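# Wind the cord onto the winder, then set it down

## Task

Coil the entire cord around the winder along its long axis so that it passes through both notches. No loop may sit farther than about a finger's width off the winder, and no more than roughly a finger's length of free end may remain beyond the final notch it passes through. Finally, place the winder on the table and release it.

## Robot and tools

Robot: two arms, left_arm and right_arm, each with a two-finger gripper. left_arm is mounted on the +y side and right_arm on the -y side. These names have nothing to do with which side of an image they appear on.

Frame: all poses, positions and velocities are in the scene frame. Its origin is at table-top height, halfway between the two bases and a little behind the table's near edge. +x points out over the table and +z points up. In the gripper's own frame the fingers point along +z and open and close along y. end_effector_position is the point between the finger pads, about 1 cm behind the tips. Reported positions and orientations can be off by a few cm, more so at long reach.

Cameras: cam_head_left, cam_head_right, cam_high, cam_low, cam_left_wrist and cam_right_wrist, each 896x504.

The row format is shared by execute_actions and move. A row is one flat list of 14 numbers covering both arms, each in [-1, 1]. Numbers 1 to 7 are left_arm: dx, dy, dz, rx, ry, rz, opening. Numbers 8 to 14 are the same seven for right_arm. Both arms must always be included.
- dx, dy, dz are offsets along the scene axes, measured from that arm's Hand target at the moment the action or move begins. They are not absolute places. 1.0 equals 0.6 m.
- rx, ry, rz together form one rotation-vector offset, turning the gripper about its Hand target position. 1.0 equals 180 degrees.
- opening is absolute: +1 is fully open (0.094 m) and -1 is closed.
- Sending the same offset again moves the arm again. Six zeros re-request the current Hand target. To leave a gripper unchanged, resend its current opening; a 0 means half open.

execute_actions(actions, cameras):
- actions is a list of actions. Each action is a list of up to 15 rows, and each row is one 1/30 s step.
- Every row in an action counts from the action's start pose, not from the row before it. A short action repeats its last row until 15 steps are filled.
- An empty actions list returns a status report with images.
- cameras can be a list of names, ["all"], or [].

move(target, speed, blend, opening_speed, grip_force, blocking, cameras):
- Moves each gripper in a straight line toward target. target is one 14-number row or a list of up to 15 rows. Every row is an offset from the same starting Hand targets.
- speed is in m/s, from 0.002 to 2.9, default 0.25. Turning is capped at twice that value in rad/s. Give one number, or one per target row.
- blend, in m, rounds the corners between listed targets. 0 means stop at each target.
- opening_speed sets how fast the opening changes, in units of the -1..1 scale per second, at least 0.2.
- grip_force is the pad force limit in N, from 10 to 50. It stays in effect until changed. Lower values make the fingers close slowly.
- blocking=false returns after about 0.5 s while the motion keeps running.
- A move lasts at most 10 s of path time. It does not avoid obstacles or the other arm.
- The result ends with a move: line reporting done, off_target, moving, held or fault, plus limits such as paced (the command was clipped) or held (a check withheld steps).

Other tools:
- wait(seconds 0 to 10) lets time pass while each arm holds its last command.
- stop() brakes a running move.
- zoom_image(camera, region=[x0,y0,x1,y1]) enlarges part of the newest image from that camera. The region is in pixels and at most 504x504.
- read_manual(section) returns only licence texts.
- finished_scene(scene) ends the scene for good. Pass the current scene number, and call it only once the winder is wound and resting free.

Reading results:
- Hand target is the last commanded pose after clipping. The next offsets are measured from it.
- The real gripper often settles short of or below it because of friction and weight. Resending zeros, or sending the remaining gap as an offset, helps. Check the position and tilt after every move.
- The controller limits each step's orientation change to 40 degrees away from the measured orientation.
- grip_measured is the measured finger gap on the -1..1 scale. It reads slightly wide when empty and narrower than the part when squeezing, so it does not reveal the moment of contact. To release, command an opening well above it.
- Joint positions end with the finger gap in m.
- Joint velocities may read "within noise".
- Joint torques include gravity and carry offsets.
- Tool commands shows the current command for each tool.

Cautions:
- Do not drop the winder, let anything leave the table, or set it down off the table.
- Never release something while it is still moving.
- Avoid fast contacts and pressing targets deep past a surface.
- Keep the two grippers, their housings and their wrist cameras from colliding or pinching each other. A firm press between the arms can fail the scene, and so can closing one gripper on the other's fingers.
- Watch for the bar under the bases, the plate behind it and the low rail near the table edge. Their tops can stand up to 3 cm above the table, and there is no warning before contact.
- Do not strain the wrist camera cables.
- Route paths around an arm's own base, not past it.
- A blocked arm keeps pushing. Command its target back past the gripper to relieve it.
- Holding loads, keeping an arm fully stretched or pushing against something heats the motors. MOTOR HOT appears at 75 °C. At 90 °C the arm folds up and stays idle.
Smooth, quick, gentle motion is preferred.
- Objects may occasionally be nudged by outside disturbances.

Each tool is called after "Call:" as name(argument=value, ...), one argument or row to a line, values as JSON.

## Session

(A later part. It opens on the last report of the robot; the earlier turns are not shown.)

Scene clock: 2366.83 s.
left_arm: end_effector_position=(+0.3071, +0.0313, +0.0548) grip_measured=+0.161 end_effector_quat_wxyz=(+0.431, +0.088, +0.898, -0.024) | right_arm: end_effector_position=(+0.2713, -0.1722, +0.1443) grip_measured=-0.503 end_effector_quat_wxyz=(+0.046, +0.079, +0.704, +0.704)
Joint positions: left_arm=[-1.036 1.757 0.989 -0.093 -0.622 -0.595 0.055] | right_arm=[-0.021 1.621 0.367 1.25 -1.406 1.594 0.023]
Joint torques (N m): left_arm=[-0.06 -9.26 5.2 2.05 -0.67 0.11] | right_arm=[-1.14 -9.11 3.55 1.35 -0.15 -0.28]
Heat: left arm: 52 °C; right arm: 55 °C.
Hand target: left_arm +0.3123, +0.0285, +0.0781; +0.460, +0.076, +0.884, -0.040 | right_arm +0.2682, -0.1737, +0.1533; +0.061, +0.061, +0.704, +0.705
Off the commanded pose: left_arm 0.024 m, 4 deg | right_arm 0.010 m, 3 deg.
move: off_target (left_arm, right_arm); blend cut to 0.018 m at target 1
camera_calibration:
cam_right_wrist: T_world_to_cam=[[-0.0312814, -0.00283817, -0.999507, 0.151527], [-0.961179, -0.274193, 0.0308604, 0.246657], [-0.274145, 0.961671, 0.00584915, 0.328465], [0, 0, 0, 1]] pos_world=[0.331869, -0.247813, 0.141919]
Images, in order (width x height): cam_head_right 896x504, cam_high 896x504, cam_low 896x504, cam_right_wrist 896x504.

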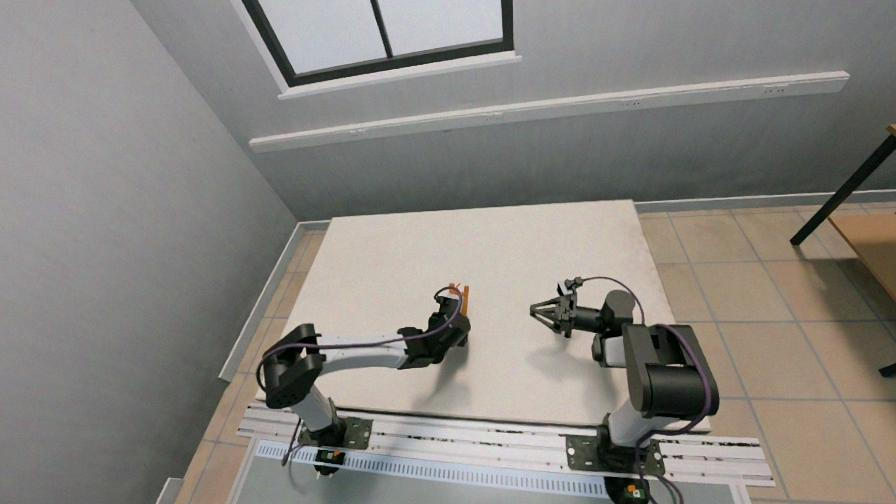

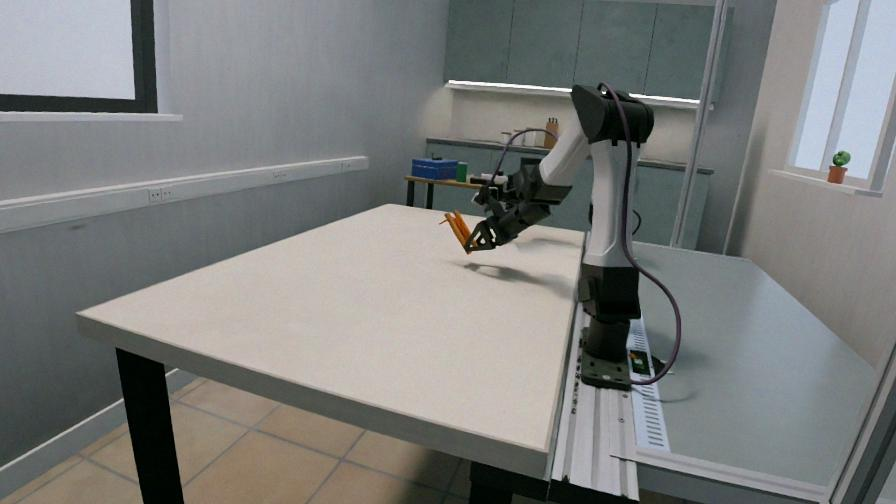

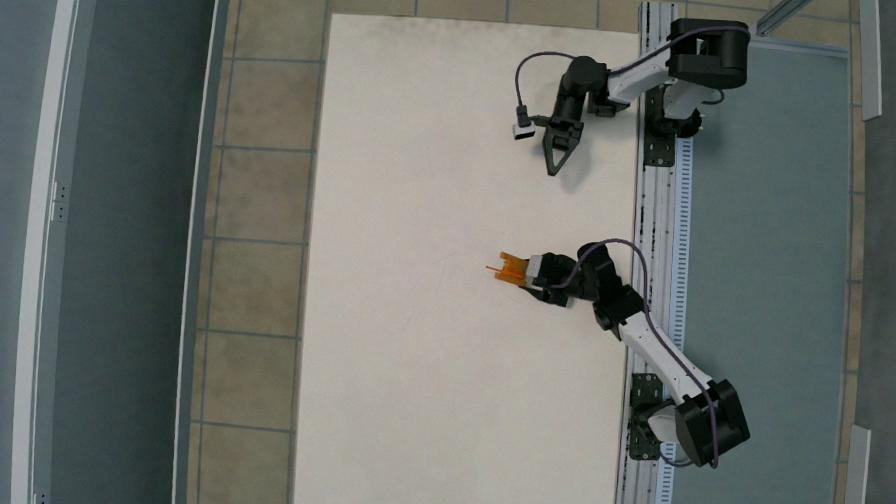

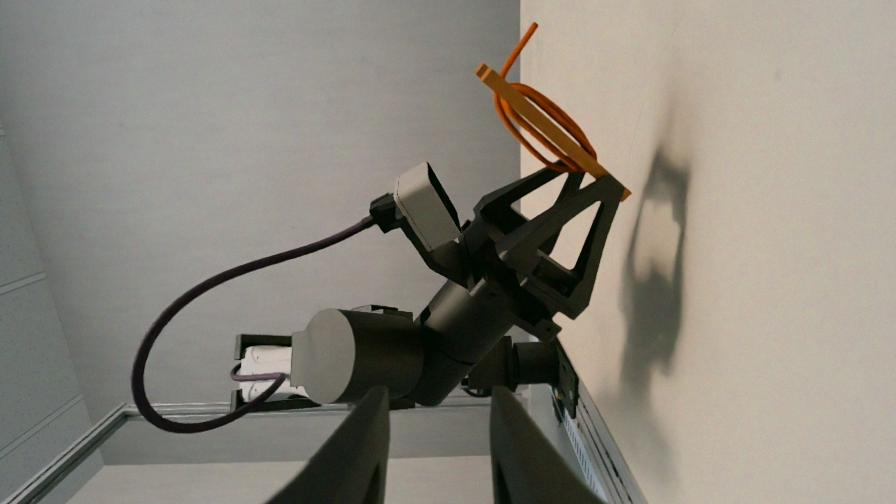

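Call:
move(
  target=[0,0,0,0,0,0,0.05,0.22,0.165,-0.08,0,0,0,-0.5],
  speed=0.2,
  cameras=["cam_right_wrist", "cam_low", "cam_high", "cam_left_wrist"],
)

Call:
zoom_image(
  camera="cam_low",
  region=[430, 200, 560, 310],
)

Call:
zoom_image(
  camera="cam_high",
  region=[405, 190, 505, 260],
)

Scene clock: 2445.57 s.
left_arm: end_effector_position=(+0.3071, +0.0312, +0.0549) grip_measured=+0.161 end_effector_quat_wxyz=(+0.432, +0.089, +0.897, -0.024) | right_arm: end_effector_position=(+0.3948, -0.0777, +0.1059) grip_measured=-0.503 end_effector_quat_wxyz=(+0.053, +0.064, +0.705, +0.704)
Joint positions: left_arm=[-1.036 1.757 0.989 -0.092 -0.622 -0.594 0.055] | right_arm=[0.235 2.143 0.925 1.221 -1.161 1.569 0.023]
Joint torques (N m): left_arm=[-0.06 -9.21 5.23 2.05 -0.67 0.11] | right_arm=[0.16 -9.07 5.7 1.51 0.12 -0.32]
Heat: left arm: 58 °C; right arm: 55 °C.
Hand target: left_arm +0.3123, +0.0285, +0.0781; +0.460, +0.076, +0.884, -0.040 | right_arm +0.4004, -0.0748, +0.1052; +0.061, +0.061, +0.704, +0.705
Off the commanded pose: left_arm 0.024 m, 4 deg | right_arm 0.006 m, 1 deg.
move: off_target (left_arm)
camera_calibration:
cam_left_wrist: T_world_to_cam=[[-0.208454, -0.977384, -0.0355967, 0.0971207], [-0.872221, 0.202244, -0.445341, 0.32494], [0.442468, -0.0617848, -0.894653, 0.00554298], [0, 0, 0, 1]] pos_world=[0.301212, 0.0295495, 0.153125]
cam_right_wrist: T_world_to_cam=[[0.000793748, -0.00646549, -0.999979, 0.10428], [-0.958486, -0.285139, 0.00108279, 0.393777], [-0.28514, 0.958464, -0.00642341, 0.276963], [0, 0, 0, 1]] pos_world=[0.45632, -0.152504, 0.10563]
Images, in order (width x height): cam_high 896x504, cam_low 896x504, cam_left_wrist 896x504, cam_right_wrist 896x504.

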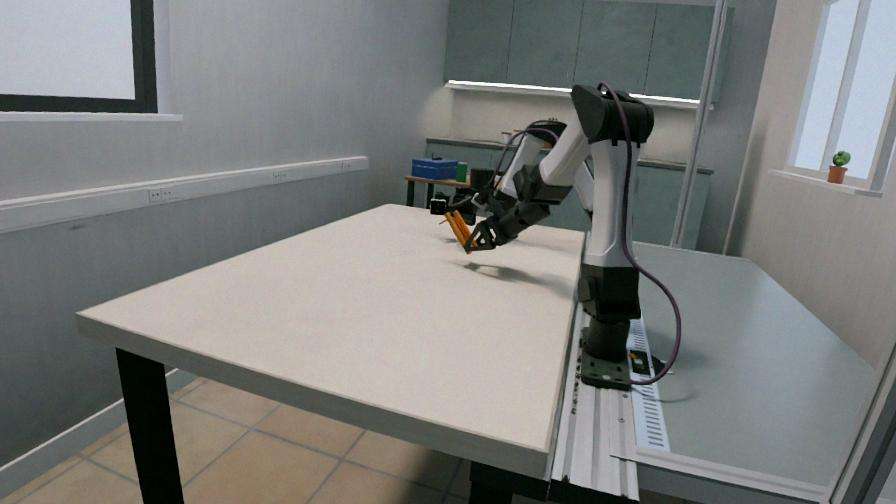

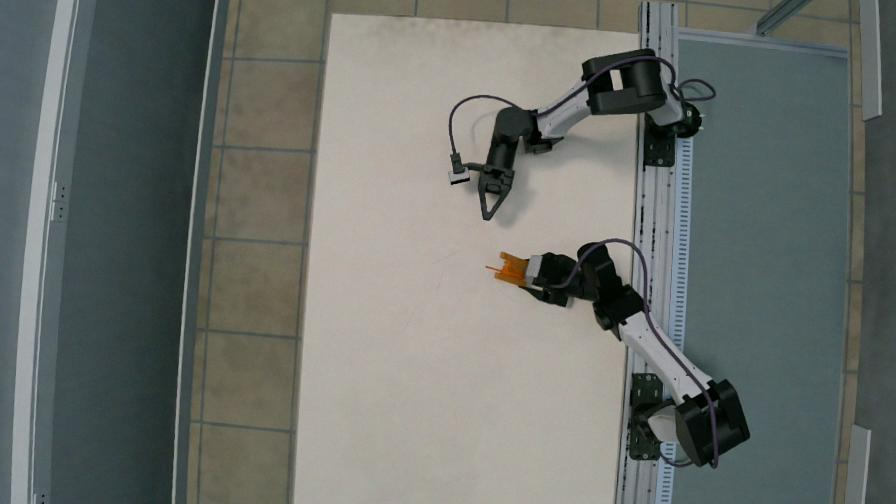

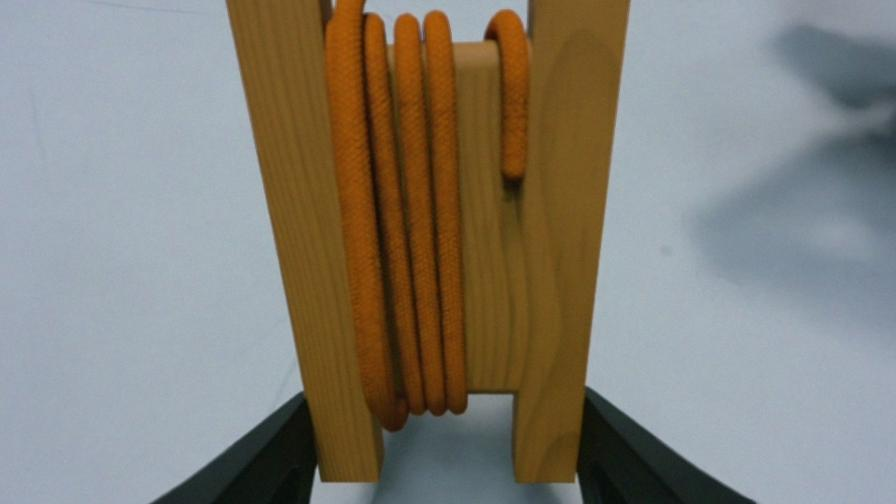

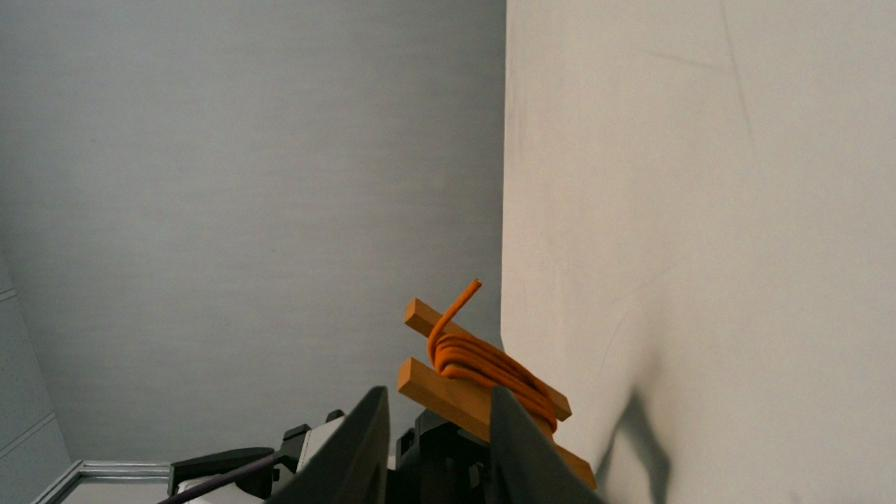

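Scaled by 3.877 from the camera's 896x504 image, which has a finer 1280x720 frame.

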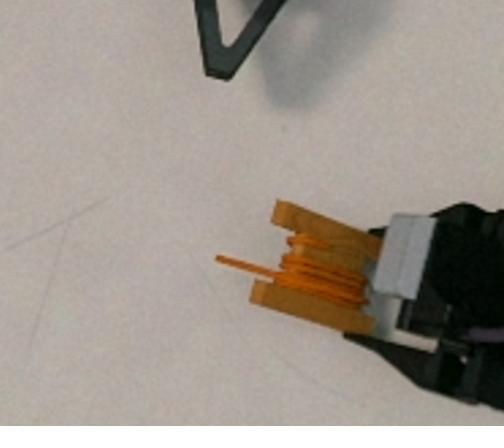

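Scaled by 5.040 from the camera's 896x504 image, which has a finer 1280x720 frame.

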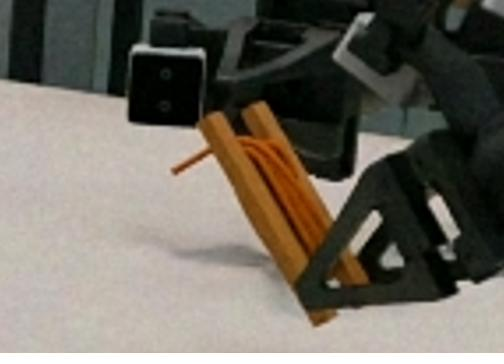

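Call:
move(
  target=[0,0,0,0,0,0,0.05,0.017,0.107,-0.0145,0,0,0.2222,-0.5],
  speed=0.15,
  cameras=["cam_right_wrist", "cam_low"],
)

Call:
zoom_image(
  camera="cam_low",
  region=[430, 200, 560, 310],
)

Scene clock: 2516.40 s.
left_arm: end_effector_position=(+0.3071, +0.0312, +0.0549) grip_measured=+0.161 end_effector_quat_wxyz=(+0.432, +0.089, +0.897, -0.024) | right_arm: end_effector_position=(+0.4102, -0.0137, +0.0993) grip_measured=-0.503 end_effector_quat_wxyz=(-0.111, -0.108, +0.697, +0.700)
Joint positions: left_arm=[-1.036 1.757 0.989 -0.092 -0.622 -0.594 0.055] | right_arm=[0.325 2.453 1.517 0.949 -1.548 1.569 0.023]
Joint torques (N m): left_arm=[-0.05 -9.2 5.22 2.05 -0.67 0.11] | right_arm=[0.13 -12.59 7.04 1.21 -0.1 -0.14]
Heat: left arm: 59 °C; right arm: 58 °C.
Hand target: left_arm +0.3123, +0.0285, +0.0781; +0.460, +0.076, +0.884, -0.040 | right_arm +0.4104, -0.0105, +0.0967; -0.184, -0.184, +0.683, +0.683
Off the commanded pose: left_arm 0.024 m, 4 deg | right_arm 0.004 m, 12 deg.
joint sent to its limit (right arm) — joint 5 (wrist yaw), lower limit. The joint targets are off in orientation, not in position.
move: off_target (left_arm, right_arm)
camera_calibration:
cam_right_wrist: T_world_to_cam=[[0.0110522, 0.00556665, -0.999923, 0.0941895], [-0.720461, -0.693395, -0.0118235, 0.324836], [-0.693407, 0.720537, -0.00365297, 0.384042], [0, 0, 0, 1]] pos_world=[0.499288, -0.0520006, 0.0994259]
Images, in order (width x height): cam_low 896x504, cam_right_wrist 896x504.

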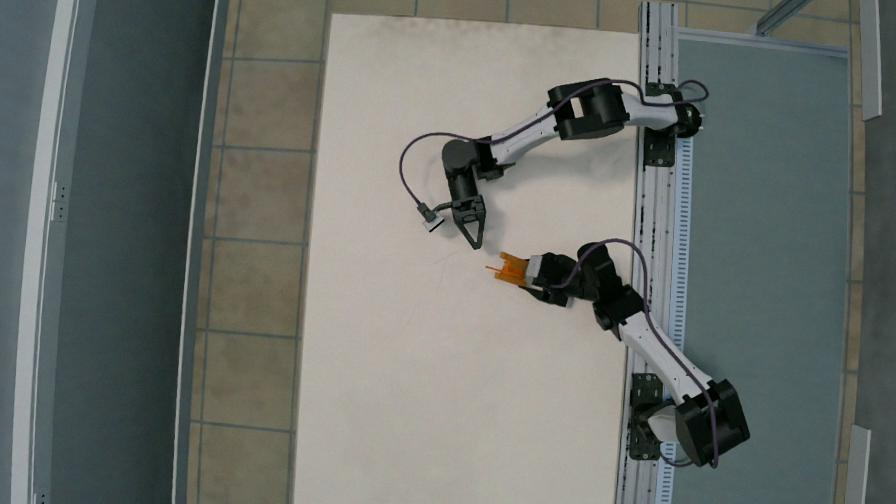

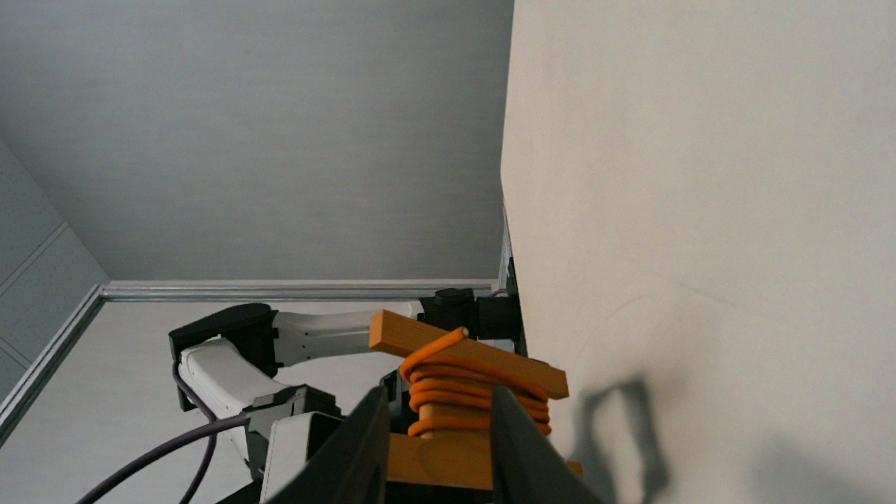

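Scaled by 3.877 from the camera's 896x504 image, which has a finer 1280x720 frame.

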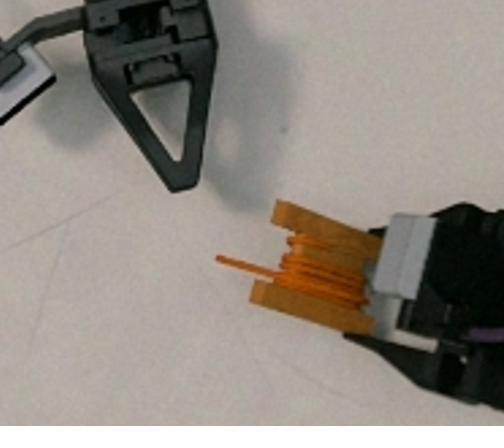

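Call:
move(
  target=[0,0,0,0,0,-0.111,0.05,0.01,-0.03,0,0,0,0,-0.5],
  speed=0.15,
  cameras=["cam_right_wrist", "cam_low", "cam_high"],
)

Call:
zoom_image(
  camera="cam_low",
  region=[430, 200, 560, 310],
)

Call:
zoom_image(
  camera="cam_right_wrist",
  region=[340, 250, 600, 500],
)

Scene clock: 2570.00 s.
left_arm: end_effector_position=(+0.3066, +0.0339, +0.0543) grip_measured=+0.161 end_effector_quat_wxyz=(+0.417, +0.234, +0.873, -0.098) | right_arm: end_effector_position=(+0.4175, -0.0254, +0.0966) grip_measured=-0.503 end_effector_quat_wxyz=(-0.106, -0.094, +0.699, +0.701)
Joint positions: left_arm=[-0.916 1.647 0.818 0.13 -0.295 -0.243 0.055] | right_arm=[0.298 2.453 1.508 0.947 -1.548 1.569 0.023]
Joint torques (N m): left_arm=[0.68 -8.38 5.3 2.43 -0.11 0.15] | right_arm=[-0.91 -14.46 4.49 1.36 -0.13 -0.33]
Heat: left arm: 59 °C; right arm: 70 °C.
Hand target: left_arm +0.3123, +0.0285, +0.0780; +0.446, +0.228, +0.857, -0.119 | right_arm +0.4165, -0.0286, +0.0967; -0.184, -0.183, +0.683, +0.683
Off the commanded pose: left_arm 0.025 m, 5 deg | right_arm 0.003 m, 14 deg.
joint sent to its limit (right arm) — joint 5 (wrist yaw), lower limit. The joint targets are off in orientation, not in position.
move: off_target (left_arm, right_arm)
camera_calibration:
cam_right_wrist: T_world_to_cam=[[0.000674786, 0.00138773, -0.999999, 0.0955728], [-0.738973, -0.673734, -0.00143361, 0.329128], [-0.673735, 0.738973, 0.000570866, 0.389221], [0, 0, 0, 1]] pos_world=[0.505384, -0.0660113, 0.0958223]
Images, in order (width x height): cam_high 896x504, cam_low 896x504, cam_right_wrist 896x504.

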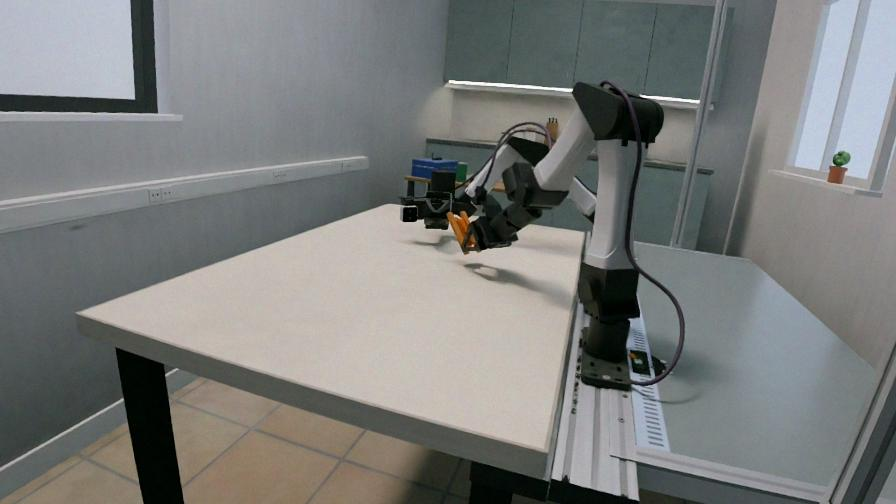

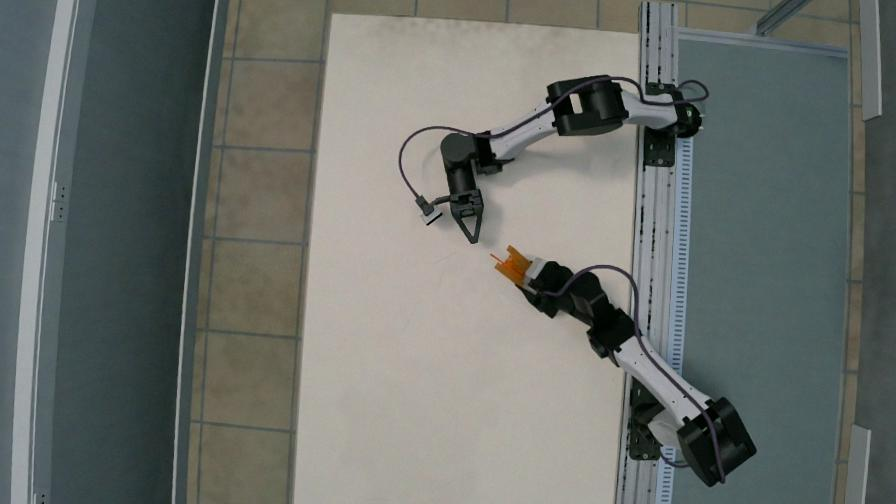

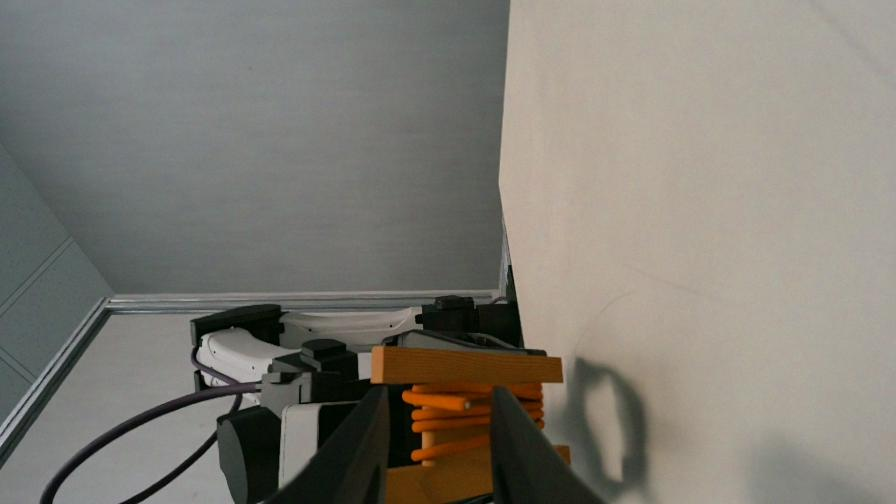

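Scaled by 3.877 from the camera's 896x504 image, which has a finer 1280x720 frame.

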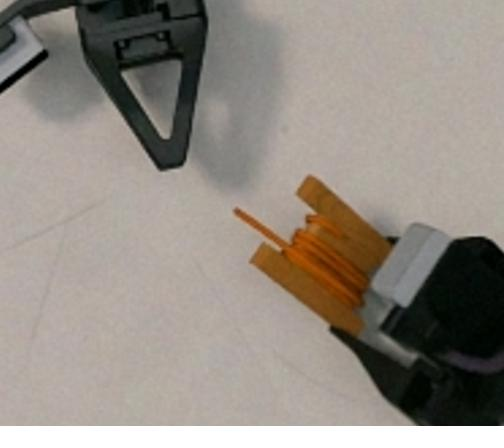

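Scaled by 1.938 from the camera's 896x504 image, which has a finer 1280x720 frame.

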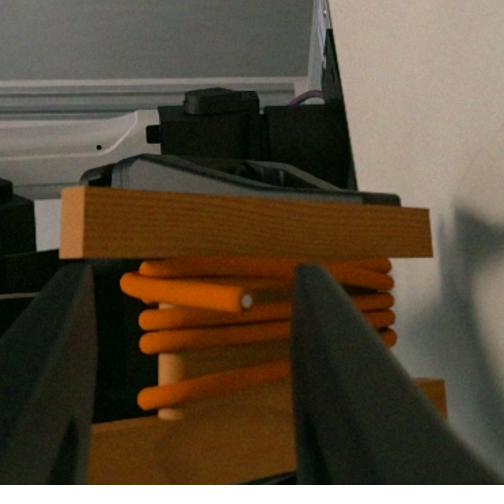

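Call:
move(
  target=[
    [0,0,0,0,0,0,0.05,-0.076,0.052,-0.0035,0,0,-0.06,-0.5],
    [0,0,0,0,0,0,0.05,-0.076,0.052,-0.0035,0,0,-0.06,-0.8],
  ],
  speed=0.1,
  opening_speed=1.0,
  cameras=["cam_right_wrist", "cam_low", "cam_high"],
)

Call:
zoom_image(
  camera="cam_low",
  region=[430, 200, 560, 310],
)

Call:
zoom_image(
  camera="cam_high",
  region=[380, 190, 500, 270],
)

Scene clock: 2610.87 s.
left_arm: end_effector_position=(+0.3066, +0.0337, +0.0544) grip_measured=+0.161 end_effector_quat_wxyz=(+0.416, +0.234, +0.873, -0.099) | right_arm: end_effector_position=(+0.3679, +0.0011, +0.0630) grip_measured=-0.797 end_effector_quat_wxyz=(-0.153, -0.090, +0.701, +0.690)
Joint positions: left_arm=[-0.916 1.647 0.818 0.131 -0.294 -0.243 0.055] | right_arm=[0.385 2.447 1.363 0.952 -1.523 1.511 0.01]
Joint torques (N m): left_arm=[0.68 -8.43 5.34 2.44 -0.13 0.14] | right_arm=[-0.32 -20.38 4.25 1.39 0.01 -0.28]
Heat: left arm: 53 °C; right arm: 80 °C. Fold the right arm in close to its base, or ease its load, before you think long.
Hand target: left_arm +0.3123, +0.0285, +0.0781; +0.446, +0.228, +0.857, -0.120 | right_arm +0.3708, +0.0027, +0.0943; -0.119, -0.118, +0.697, +0.697
Off the commanded pose: left_arm 0.025 m, 5 deg | right_arm 0.032 m, 5 deg.
MOTOR HOT: joint 2 (shoulder) of the right arm reports 80 °C; the controller's stop level is 90 °C. To cool a motor, set the load down, stop pushing, or move to a pose that needs little force.
move: off_target (left_arm, right_arm); target 2's new opening was sent with right_arm's hand 0.032 m and 5 deg from that target
camera_calibration:
cam_right_wrist: T_world_to_cam=[[-0.0678306, -0.0287434, -0.997283, 0.0871211], [-0.693156, -0.717589, 0.0678274, 0.289089], [-0.717588, 0.695874, 0.0287508, 0.350725], [0, 0, 0, 1]] pos_world=[0.45797, -0.0341092, 0.0571925]
Images, in order (width x height): cam_high 896x504, cam_low 896x504, cam_right_wrist 896x504.

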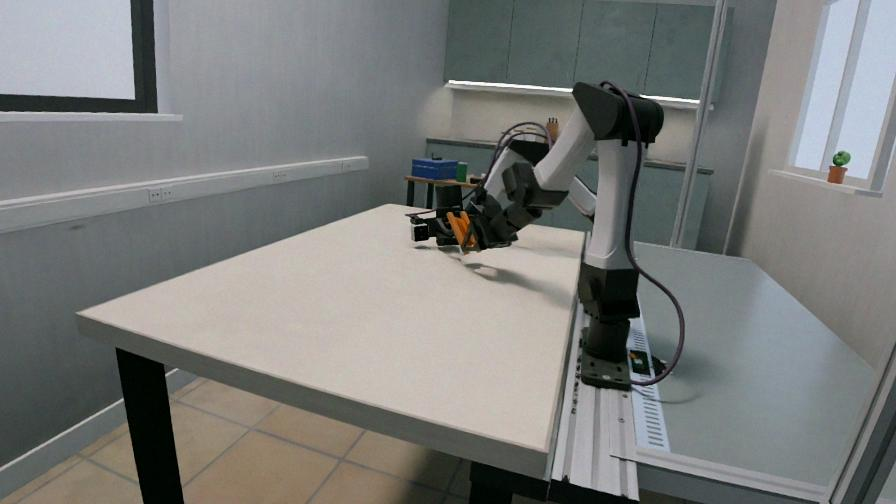

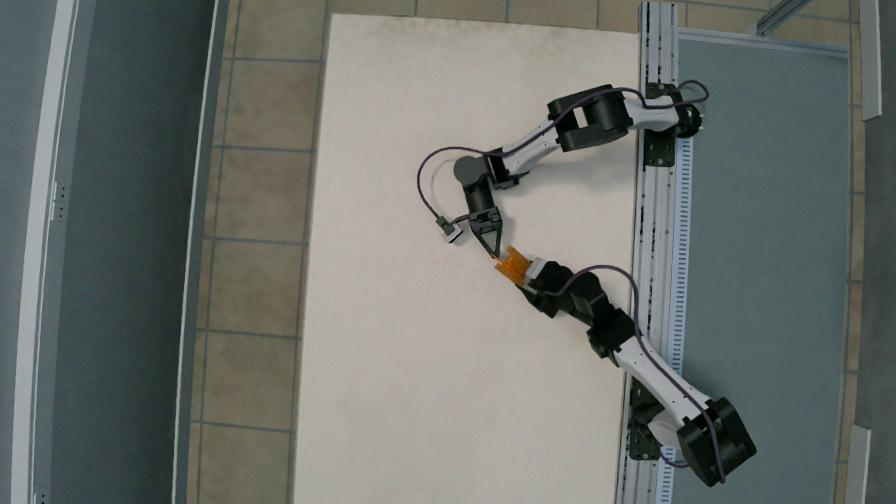

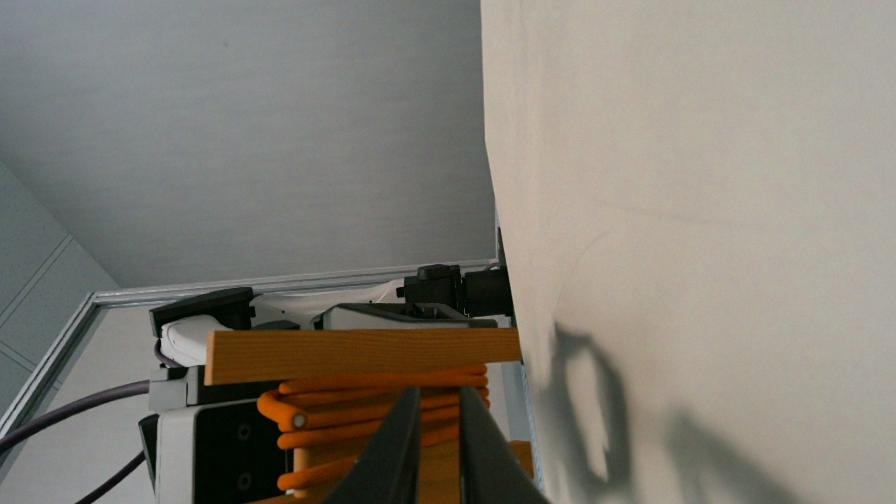

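Scaled by 3.877 from the camera's 896x504 image, which has a finer 1280x720 frame.

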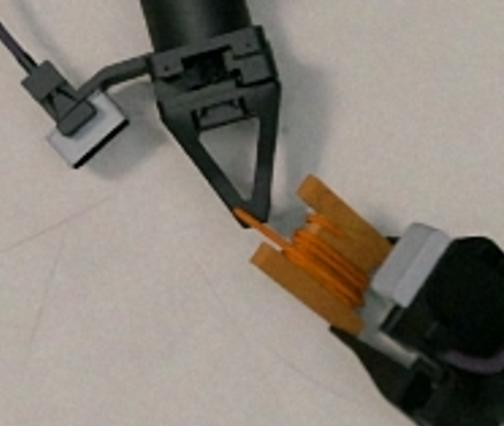

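Scaled by 4.200 from the camera's 896x504 image, which has a finer 1280x720 frame.

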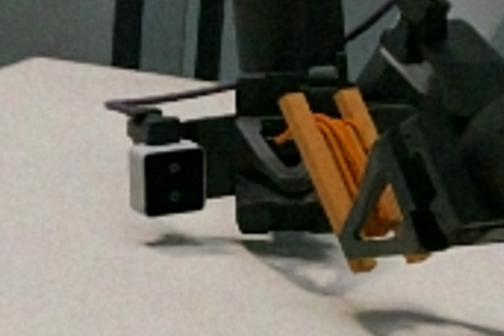

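Call:
move(
  target=[
    [0,0,0,0,0,0,0.05,0.03,-0.12,-0.03,0,0,-0.08,-0.8],
    [0,0,0,0,0,0,0.05,-0.2,-0.30,0.06,0,0,-0.16,-0.8],
  ],
  speed=0.25,
  blend=[0.04, 0],
  cameras=["cam_high", "cam_low"],
)

Call:
zoom_image(
  camera="cam_low",
  region=[430, 200, 560, 310],
)

Call:
zoom_image(
  camera="cam_high",
  region=[380, 190, 500, 270],
)

Scene clock: 2627.43 s.
left_arm: end_effector_position=(+0.3066, +0.0337, +0.0544) grip_measured=+0.161 end_effector_quat_wxyz=(+0.416, +0.234, +0.873, -0.099) | right_arm: end_effector_position=(+0.2505, -0.3296, +0.1513) grip_measured=-0.797 end_effector_quat_wxyz=(+0.689, -0.008, +0.724, +0.026)
Joint positions: left_arm=[-0.916 1.647 0.818 0.131 -0.294 -0.243 0.055] | right_arm=[0.022 0.036 0.009 -0.003 -0.018 0.026 0.01]
Joint velocities: left_arm=[within noise] | right_arm=[0.007 -0.071 -0.032 -0.11 0.11 -0.168 -0.001]
Joint torques (N m): left_arm=[0.68 -8.38 5.35 2.43 -0.13 0.14] | right_arm=[-1.06 1.74 5.9 1.85 0.09 -0.21]
Heat: left arm: 52 °C; right arm: 84 °C.
Hand target: left_arm +0.3123, +0.0285, +0.0780; +0.446, +0.228, +0.857, -0.120 | right_arm +0.2502, -0.3365, +0.1506; +0.690, -0.005, +0.723, +0.004 (not the last commanded pose)
Tool commands: left_gripper/opening=+0.05 right_gripper/opening=-0.8
Off the commanded pose: left_arm 0.025 m, 5 deg | right_arm 0.154 m, 111 deg.
OVER-TEMPERATURE FAULT: ARM FOLDED TO REST. Joint 2 (shoulder) of the right arm reached 90 °C. The right arm's motors are now idle, so it may still sink, and the gripper idles too, so what it holds may stay or slip. The right arm's remaining commands of this call were not run. In this call fault stops used 11 of the actions that the scene allows. The stop is over, but the right arm and its gripper will run no more commands in this scene. This fault puts only its own arm into a fault stop.
MOTOR HOT: still on. Joint 2 (shoulder) of the right arm reports 84 °C.
move: fault (right_arm), off_target (left_arm); path passed 0 of 2 targets
Images, in order (width x height): cam_high 896x504, cam_low 896x504.

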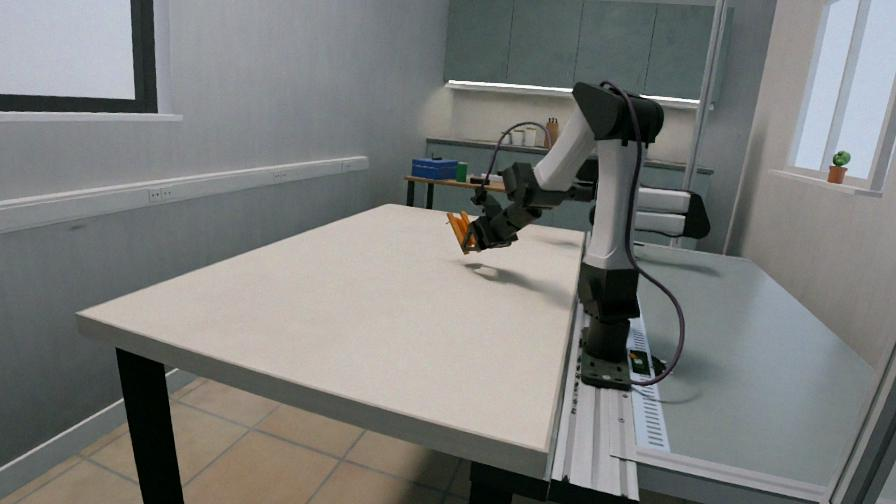

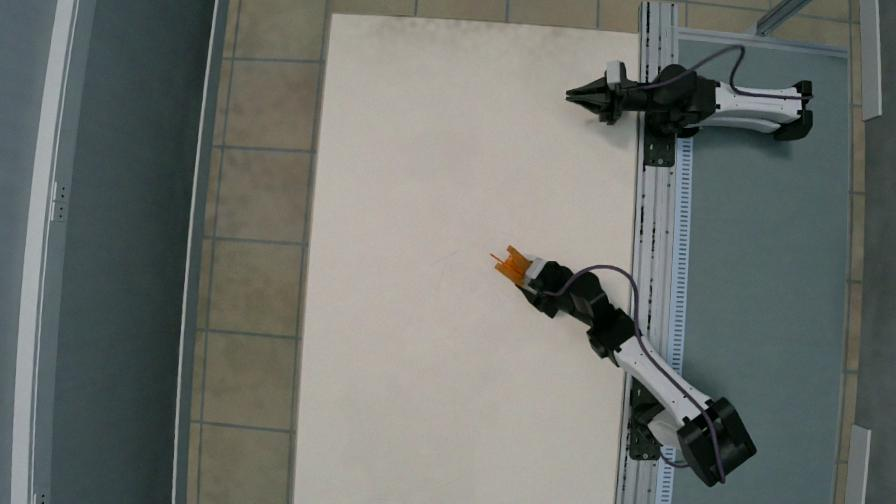

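Scaled by 3.877 from the camera's 896x504 image, which has a finer 1280x720 frame.

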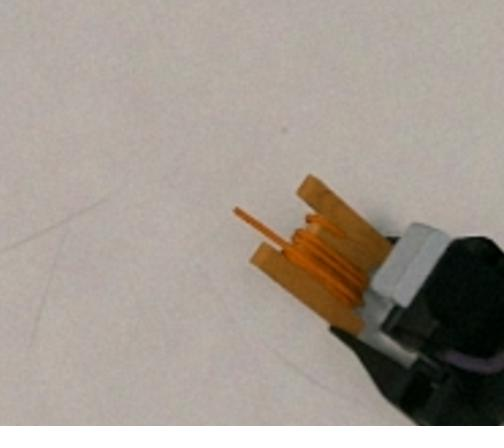

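Scaled by 4.200 from the camera's 896x504 image, which has a finer 1280x720 frame.

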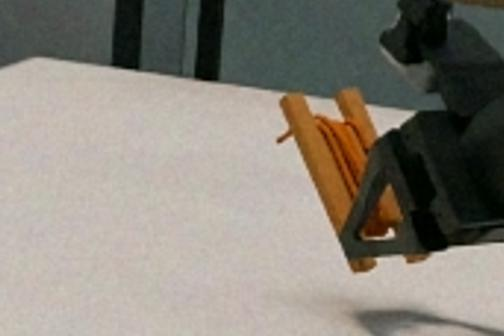

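Call:
move(
  target=[-0.104,0.1025,0.037,0.128,0.3513,0.097,0.05,0,0,0,0,0,0,-0.8],
  speed=0.2,
  cameras=["cam_high", "cam_low", "cam_head_right"],
)

Call:
zoom_image(
  camera="cam_high",
  region=[400, 180, 540, 290],
)

Call:
zoom_image(
  camera="cam_head_right",
  region=[390, 280, 490, 380],
)

Scene clock: 2682.30 s.
left_arm: end_effector_position=(+0.2480, +0.0907, +0.0961) grip_measured=+0.161 end_effector_quat_wxyz=(-0.100, +0.097, +0.990, +0.013) | right_arm: end_effector_position=(+0.2410, -0.3299, +0.0904) grip_measured=-0.797 end_effector_quat_wxyz=(+0.603, -0.007, +0.797, +0.024)
Joint positions: left_arm=[-0.742 2.037 1.861 -1.545 0.117 -0.51 0.055] | right_arm=[0.022 0.009 -0.012 -0.234 -0.018 0.025 0.01]
Joint torques (N m): left_arm=[0.73 -6.83 7.45 -0.21 0.07 -0.12] | right_arm=[-0.62 0.49 0.05 -0.13 -0.01 -0.11]
Heat: left arm: 51 °C; right arm: 53 °C.
Hand target: left_arm +0.2498, +0.0900, +0.1002; -0.104, +0.087, +0.991, +0.009 | right_arm +0.2410, -0.3299, +0.0904; +0.603, -0.007, +0.797, +0.024 (not the last commanded pose)
Tool commands: left_gripper/opening=+0.05 right_gripper/opening=-0.797131
Off the commanded pose: left_arm 0.005 m, 1 deg.
OVER-TEMPERATURE FAULT: ARM FOLDED TO REST. As an earlier result told, the right arm's stop is over, but it will run no more commands in this scene. The right arm ran none of this call's commands.
move: fault (right_arm)
Images, in order (width x height): cam_head_right 896x504, cam_high 896x504, cam_low 896x504.

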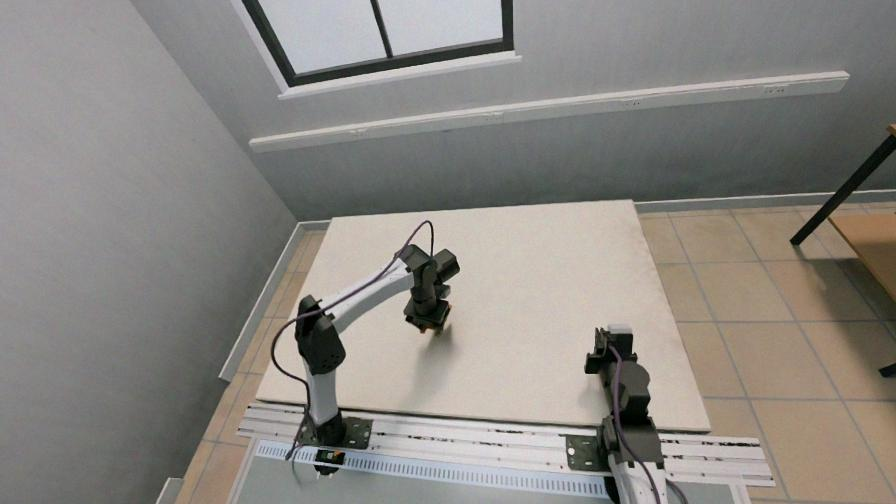

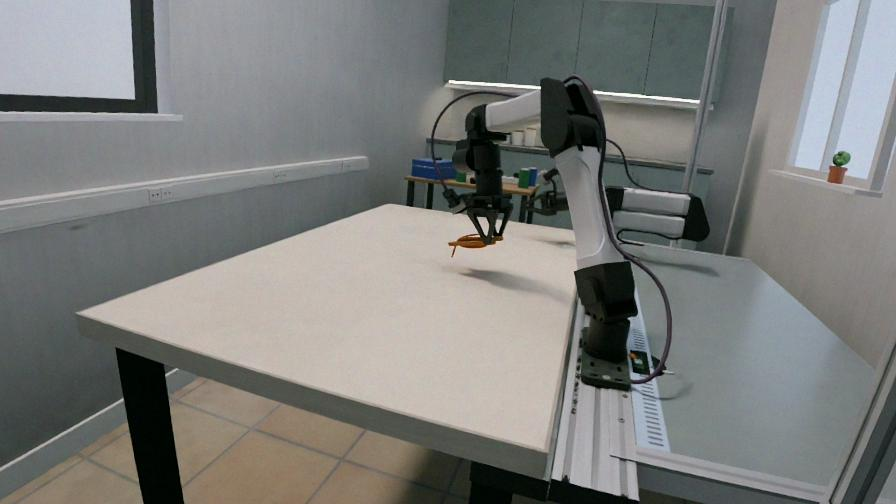

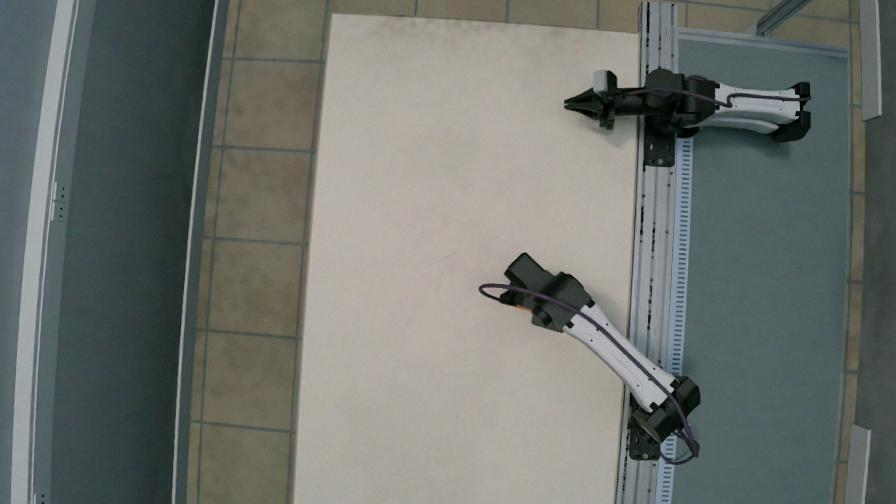

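Scaled by 3.600 from the camera's 896x504 image, which has a finer 1280x720 frame.

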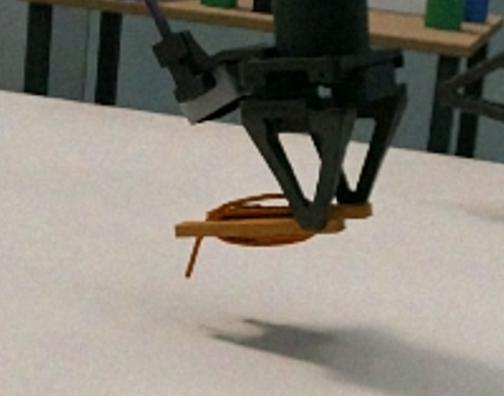

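Scaled by 5.040 from the camera's 896x504 image, which has a finer 1280x720 frame.

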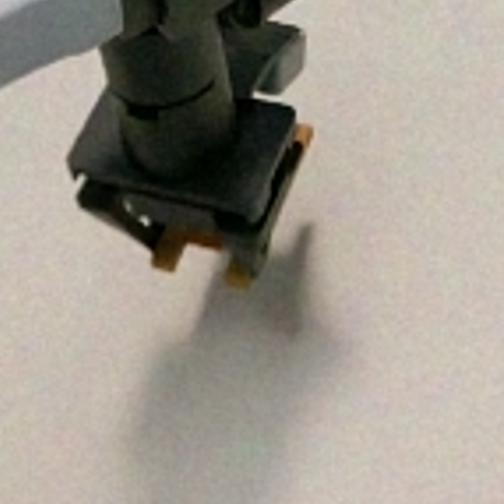

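Call:
move(
  target=[
    [0,0,-0.062,0,0,0,0.05,0,0,0,0,0,0,-0.8],
    [0.041,-0.007,-0.082,0,0,0,0.05,0,0,0,0,0,0,-0.8],
    [0.0985,-0.017,-0.095,0,0,0,0.05,0,0,0,0,0,0,-0.8],
  ],
  speed=[0.12, 0.07, 0.07],
  blend=[0.01, 0.01, 0],
  cameras=["cam_high", "cam_low"],
)

Call:
zoom_image(
  camera="cam_high",
  region=[380, 210, 500, 300],
)

Call:
zoom_image(
  camera="cam_low",
  region=[430, 220, 560, 330],
)

Scene clock: 2698.07 s.
left_arm: end_effector_position=(+0.3060, +0.0787, +0.0404) grip_measured=+0.161 end_effector_quat_wxyz=(-0.103, +0.084, +0.991, +0.009) | right_arm: end_effector_position=(+0.2410, -0.3299, +0.0904) grip_measured=-0.797 end_effector_quat_wxyz=(+0.603, -0.007, +0.797, +0.024)
Joint positions: left_arm=[-0.673 2.284 2.032 -1.476 0.117 -0.467 0.055] | right_arm=[0.022 0.009 -0.012 -0.234 -0.018 0.025 0.01]
Joint torques (N m): left_arm=[0.73 -8.18 7.43 -0.24 -0.04 0.14] | right_arm=[-0.43 0.12 -0.17 0 -0.04 -0.1]
Heat: left arm: 52 °C; right arm: 50 °C.
Hand target: left_arm +0.3090, +0.0798, +0.0432; -0.104, +0.087, +0.991, +0.009 | right_arm +0.2410, -0.3299, +0.0904; +0.603, -0.007, +0.797, +0.024
Tool commands: left_gripper/opening=+0.05 right_gripper/opening=-0.797131
Off the commanded pose: left_arm 0.004 m, 0 deg.
OVER-TEMPERATURE FAULT: ARM FOLDED TO REST. As an earlier result told, the right arm's stop is over, but it will run no more commands in this scene. The right arm ran none of this call's commands.
move: fault (right_arm)
Images, in order (width x height): cam_high 896x504, cam_low 896x504.

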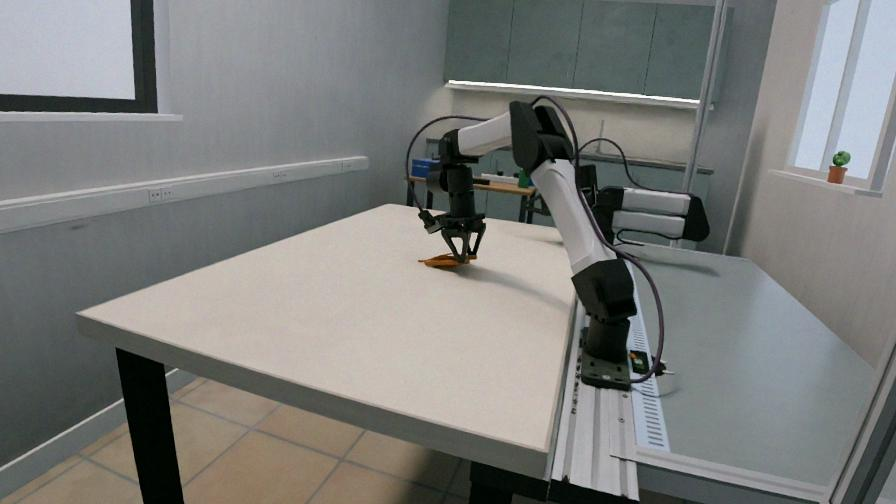

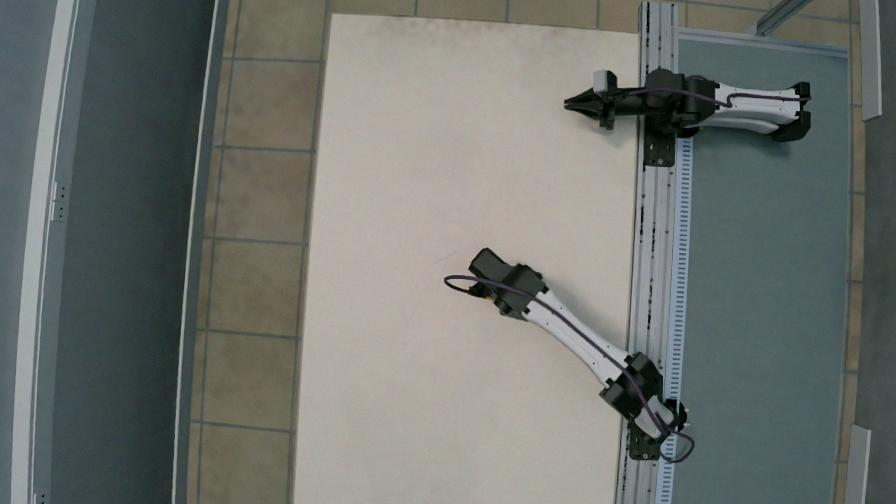

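Scaled by 4.200 from the camera's 896x504 image, which has a finer 1280x720 frame.

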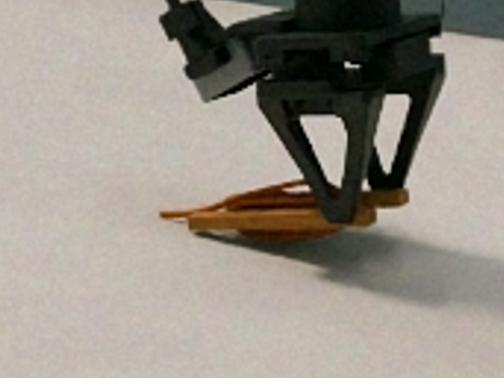

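Scaled by 3.877 from the camera's 896x504 image, which has a finer 1280x720 frame.

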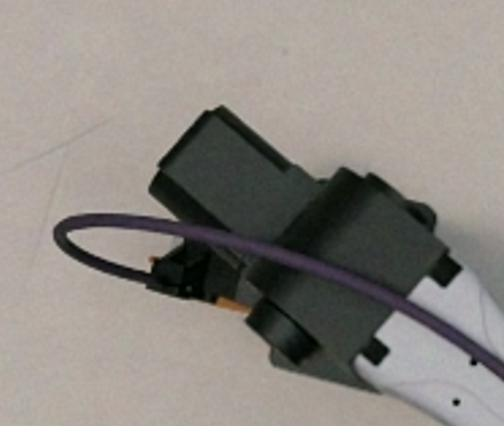

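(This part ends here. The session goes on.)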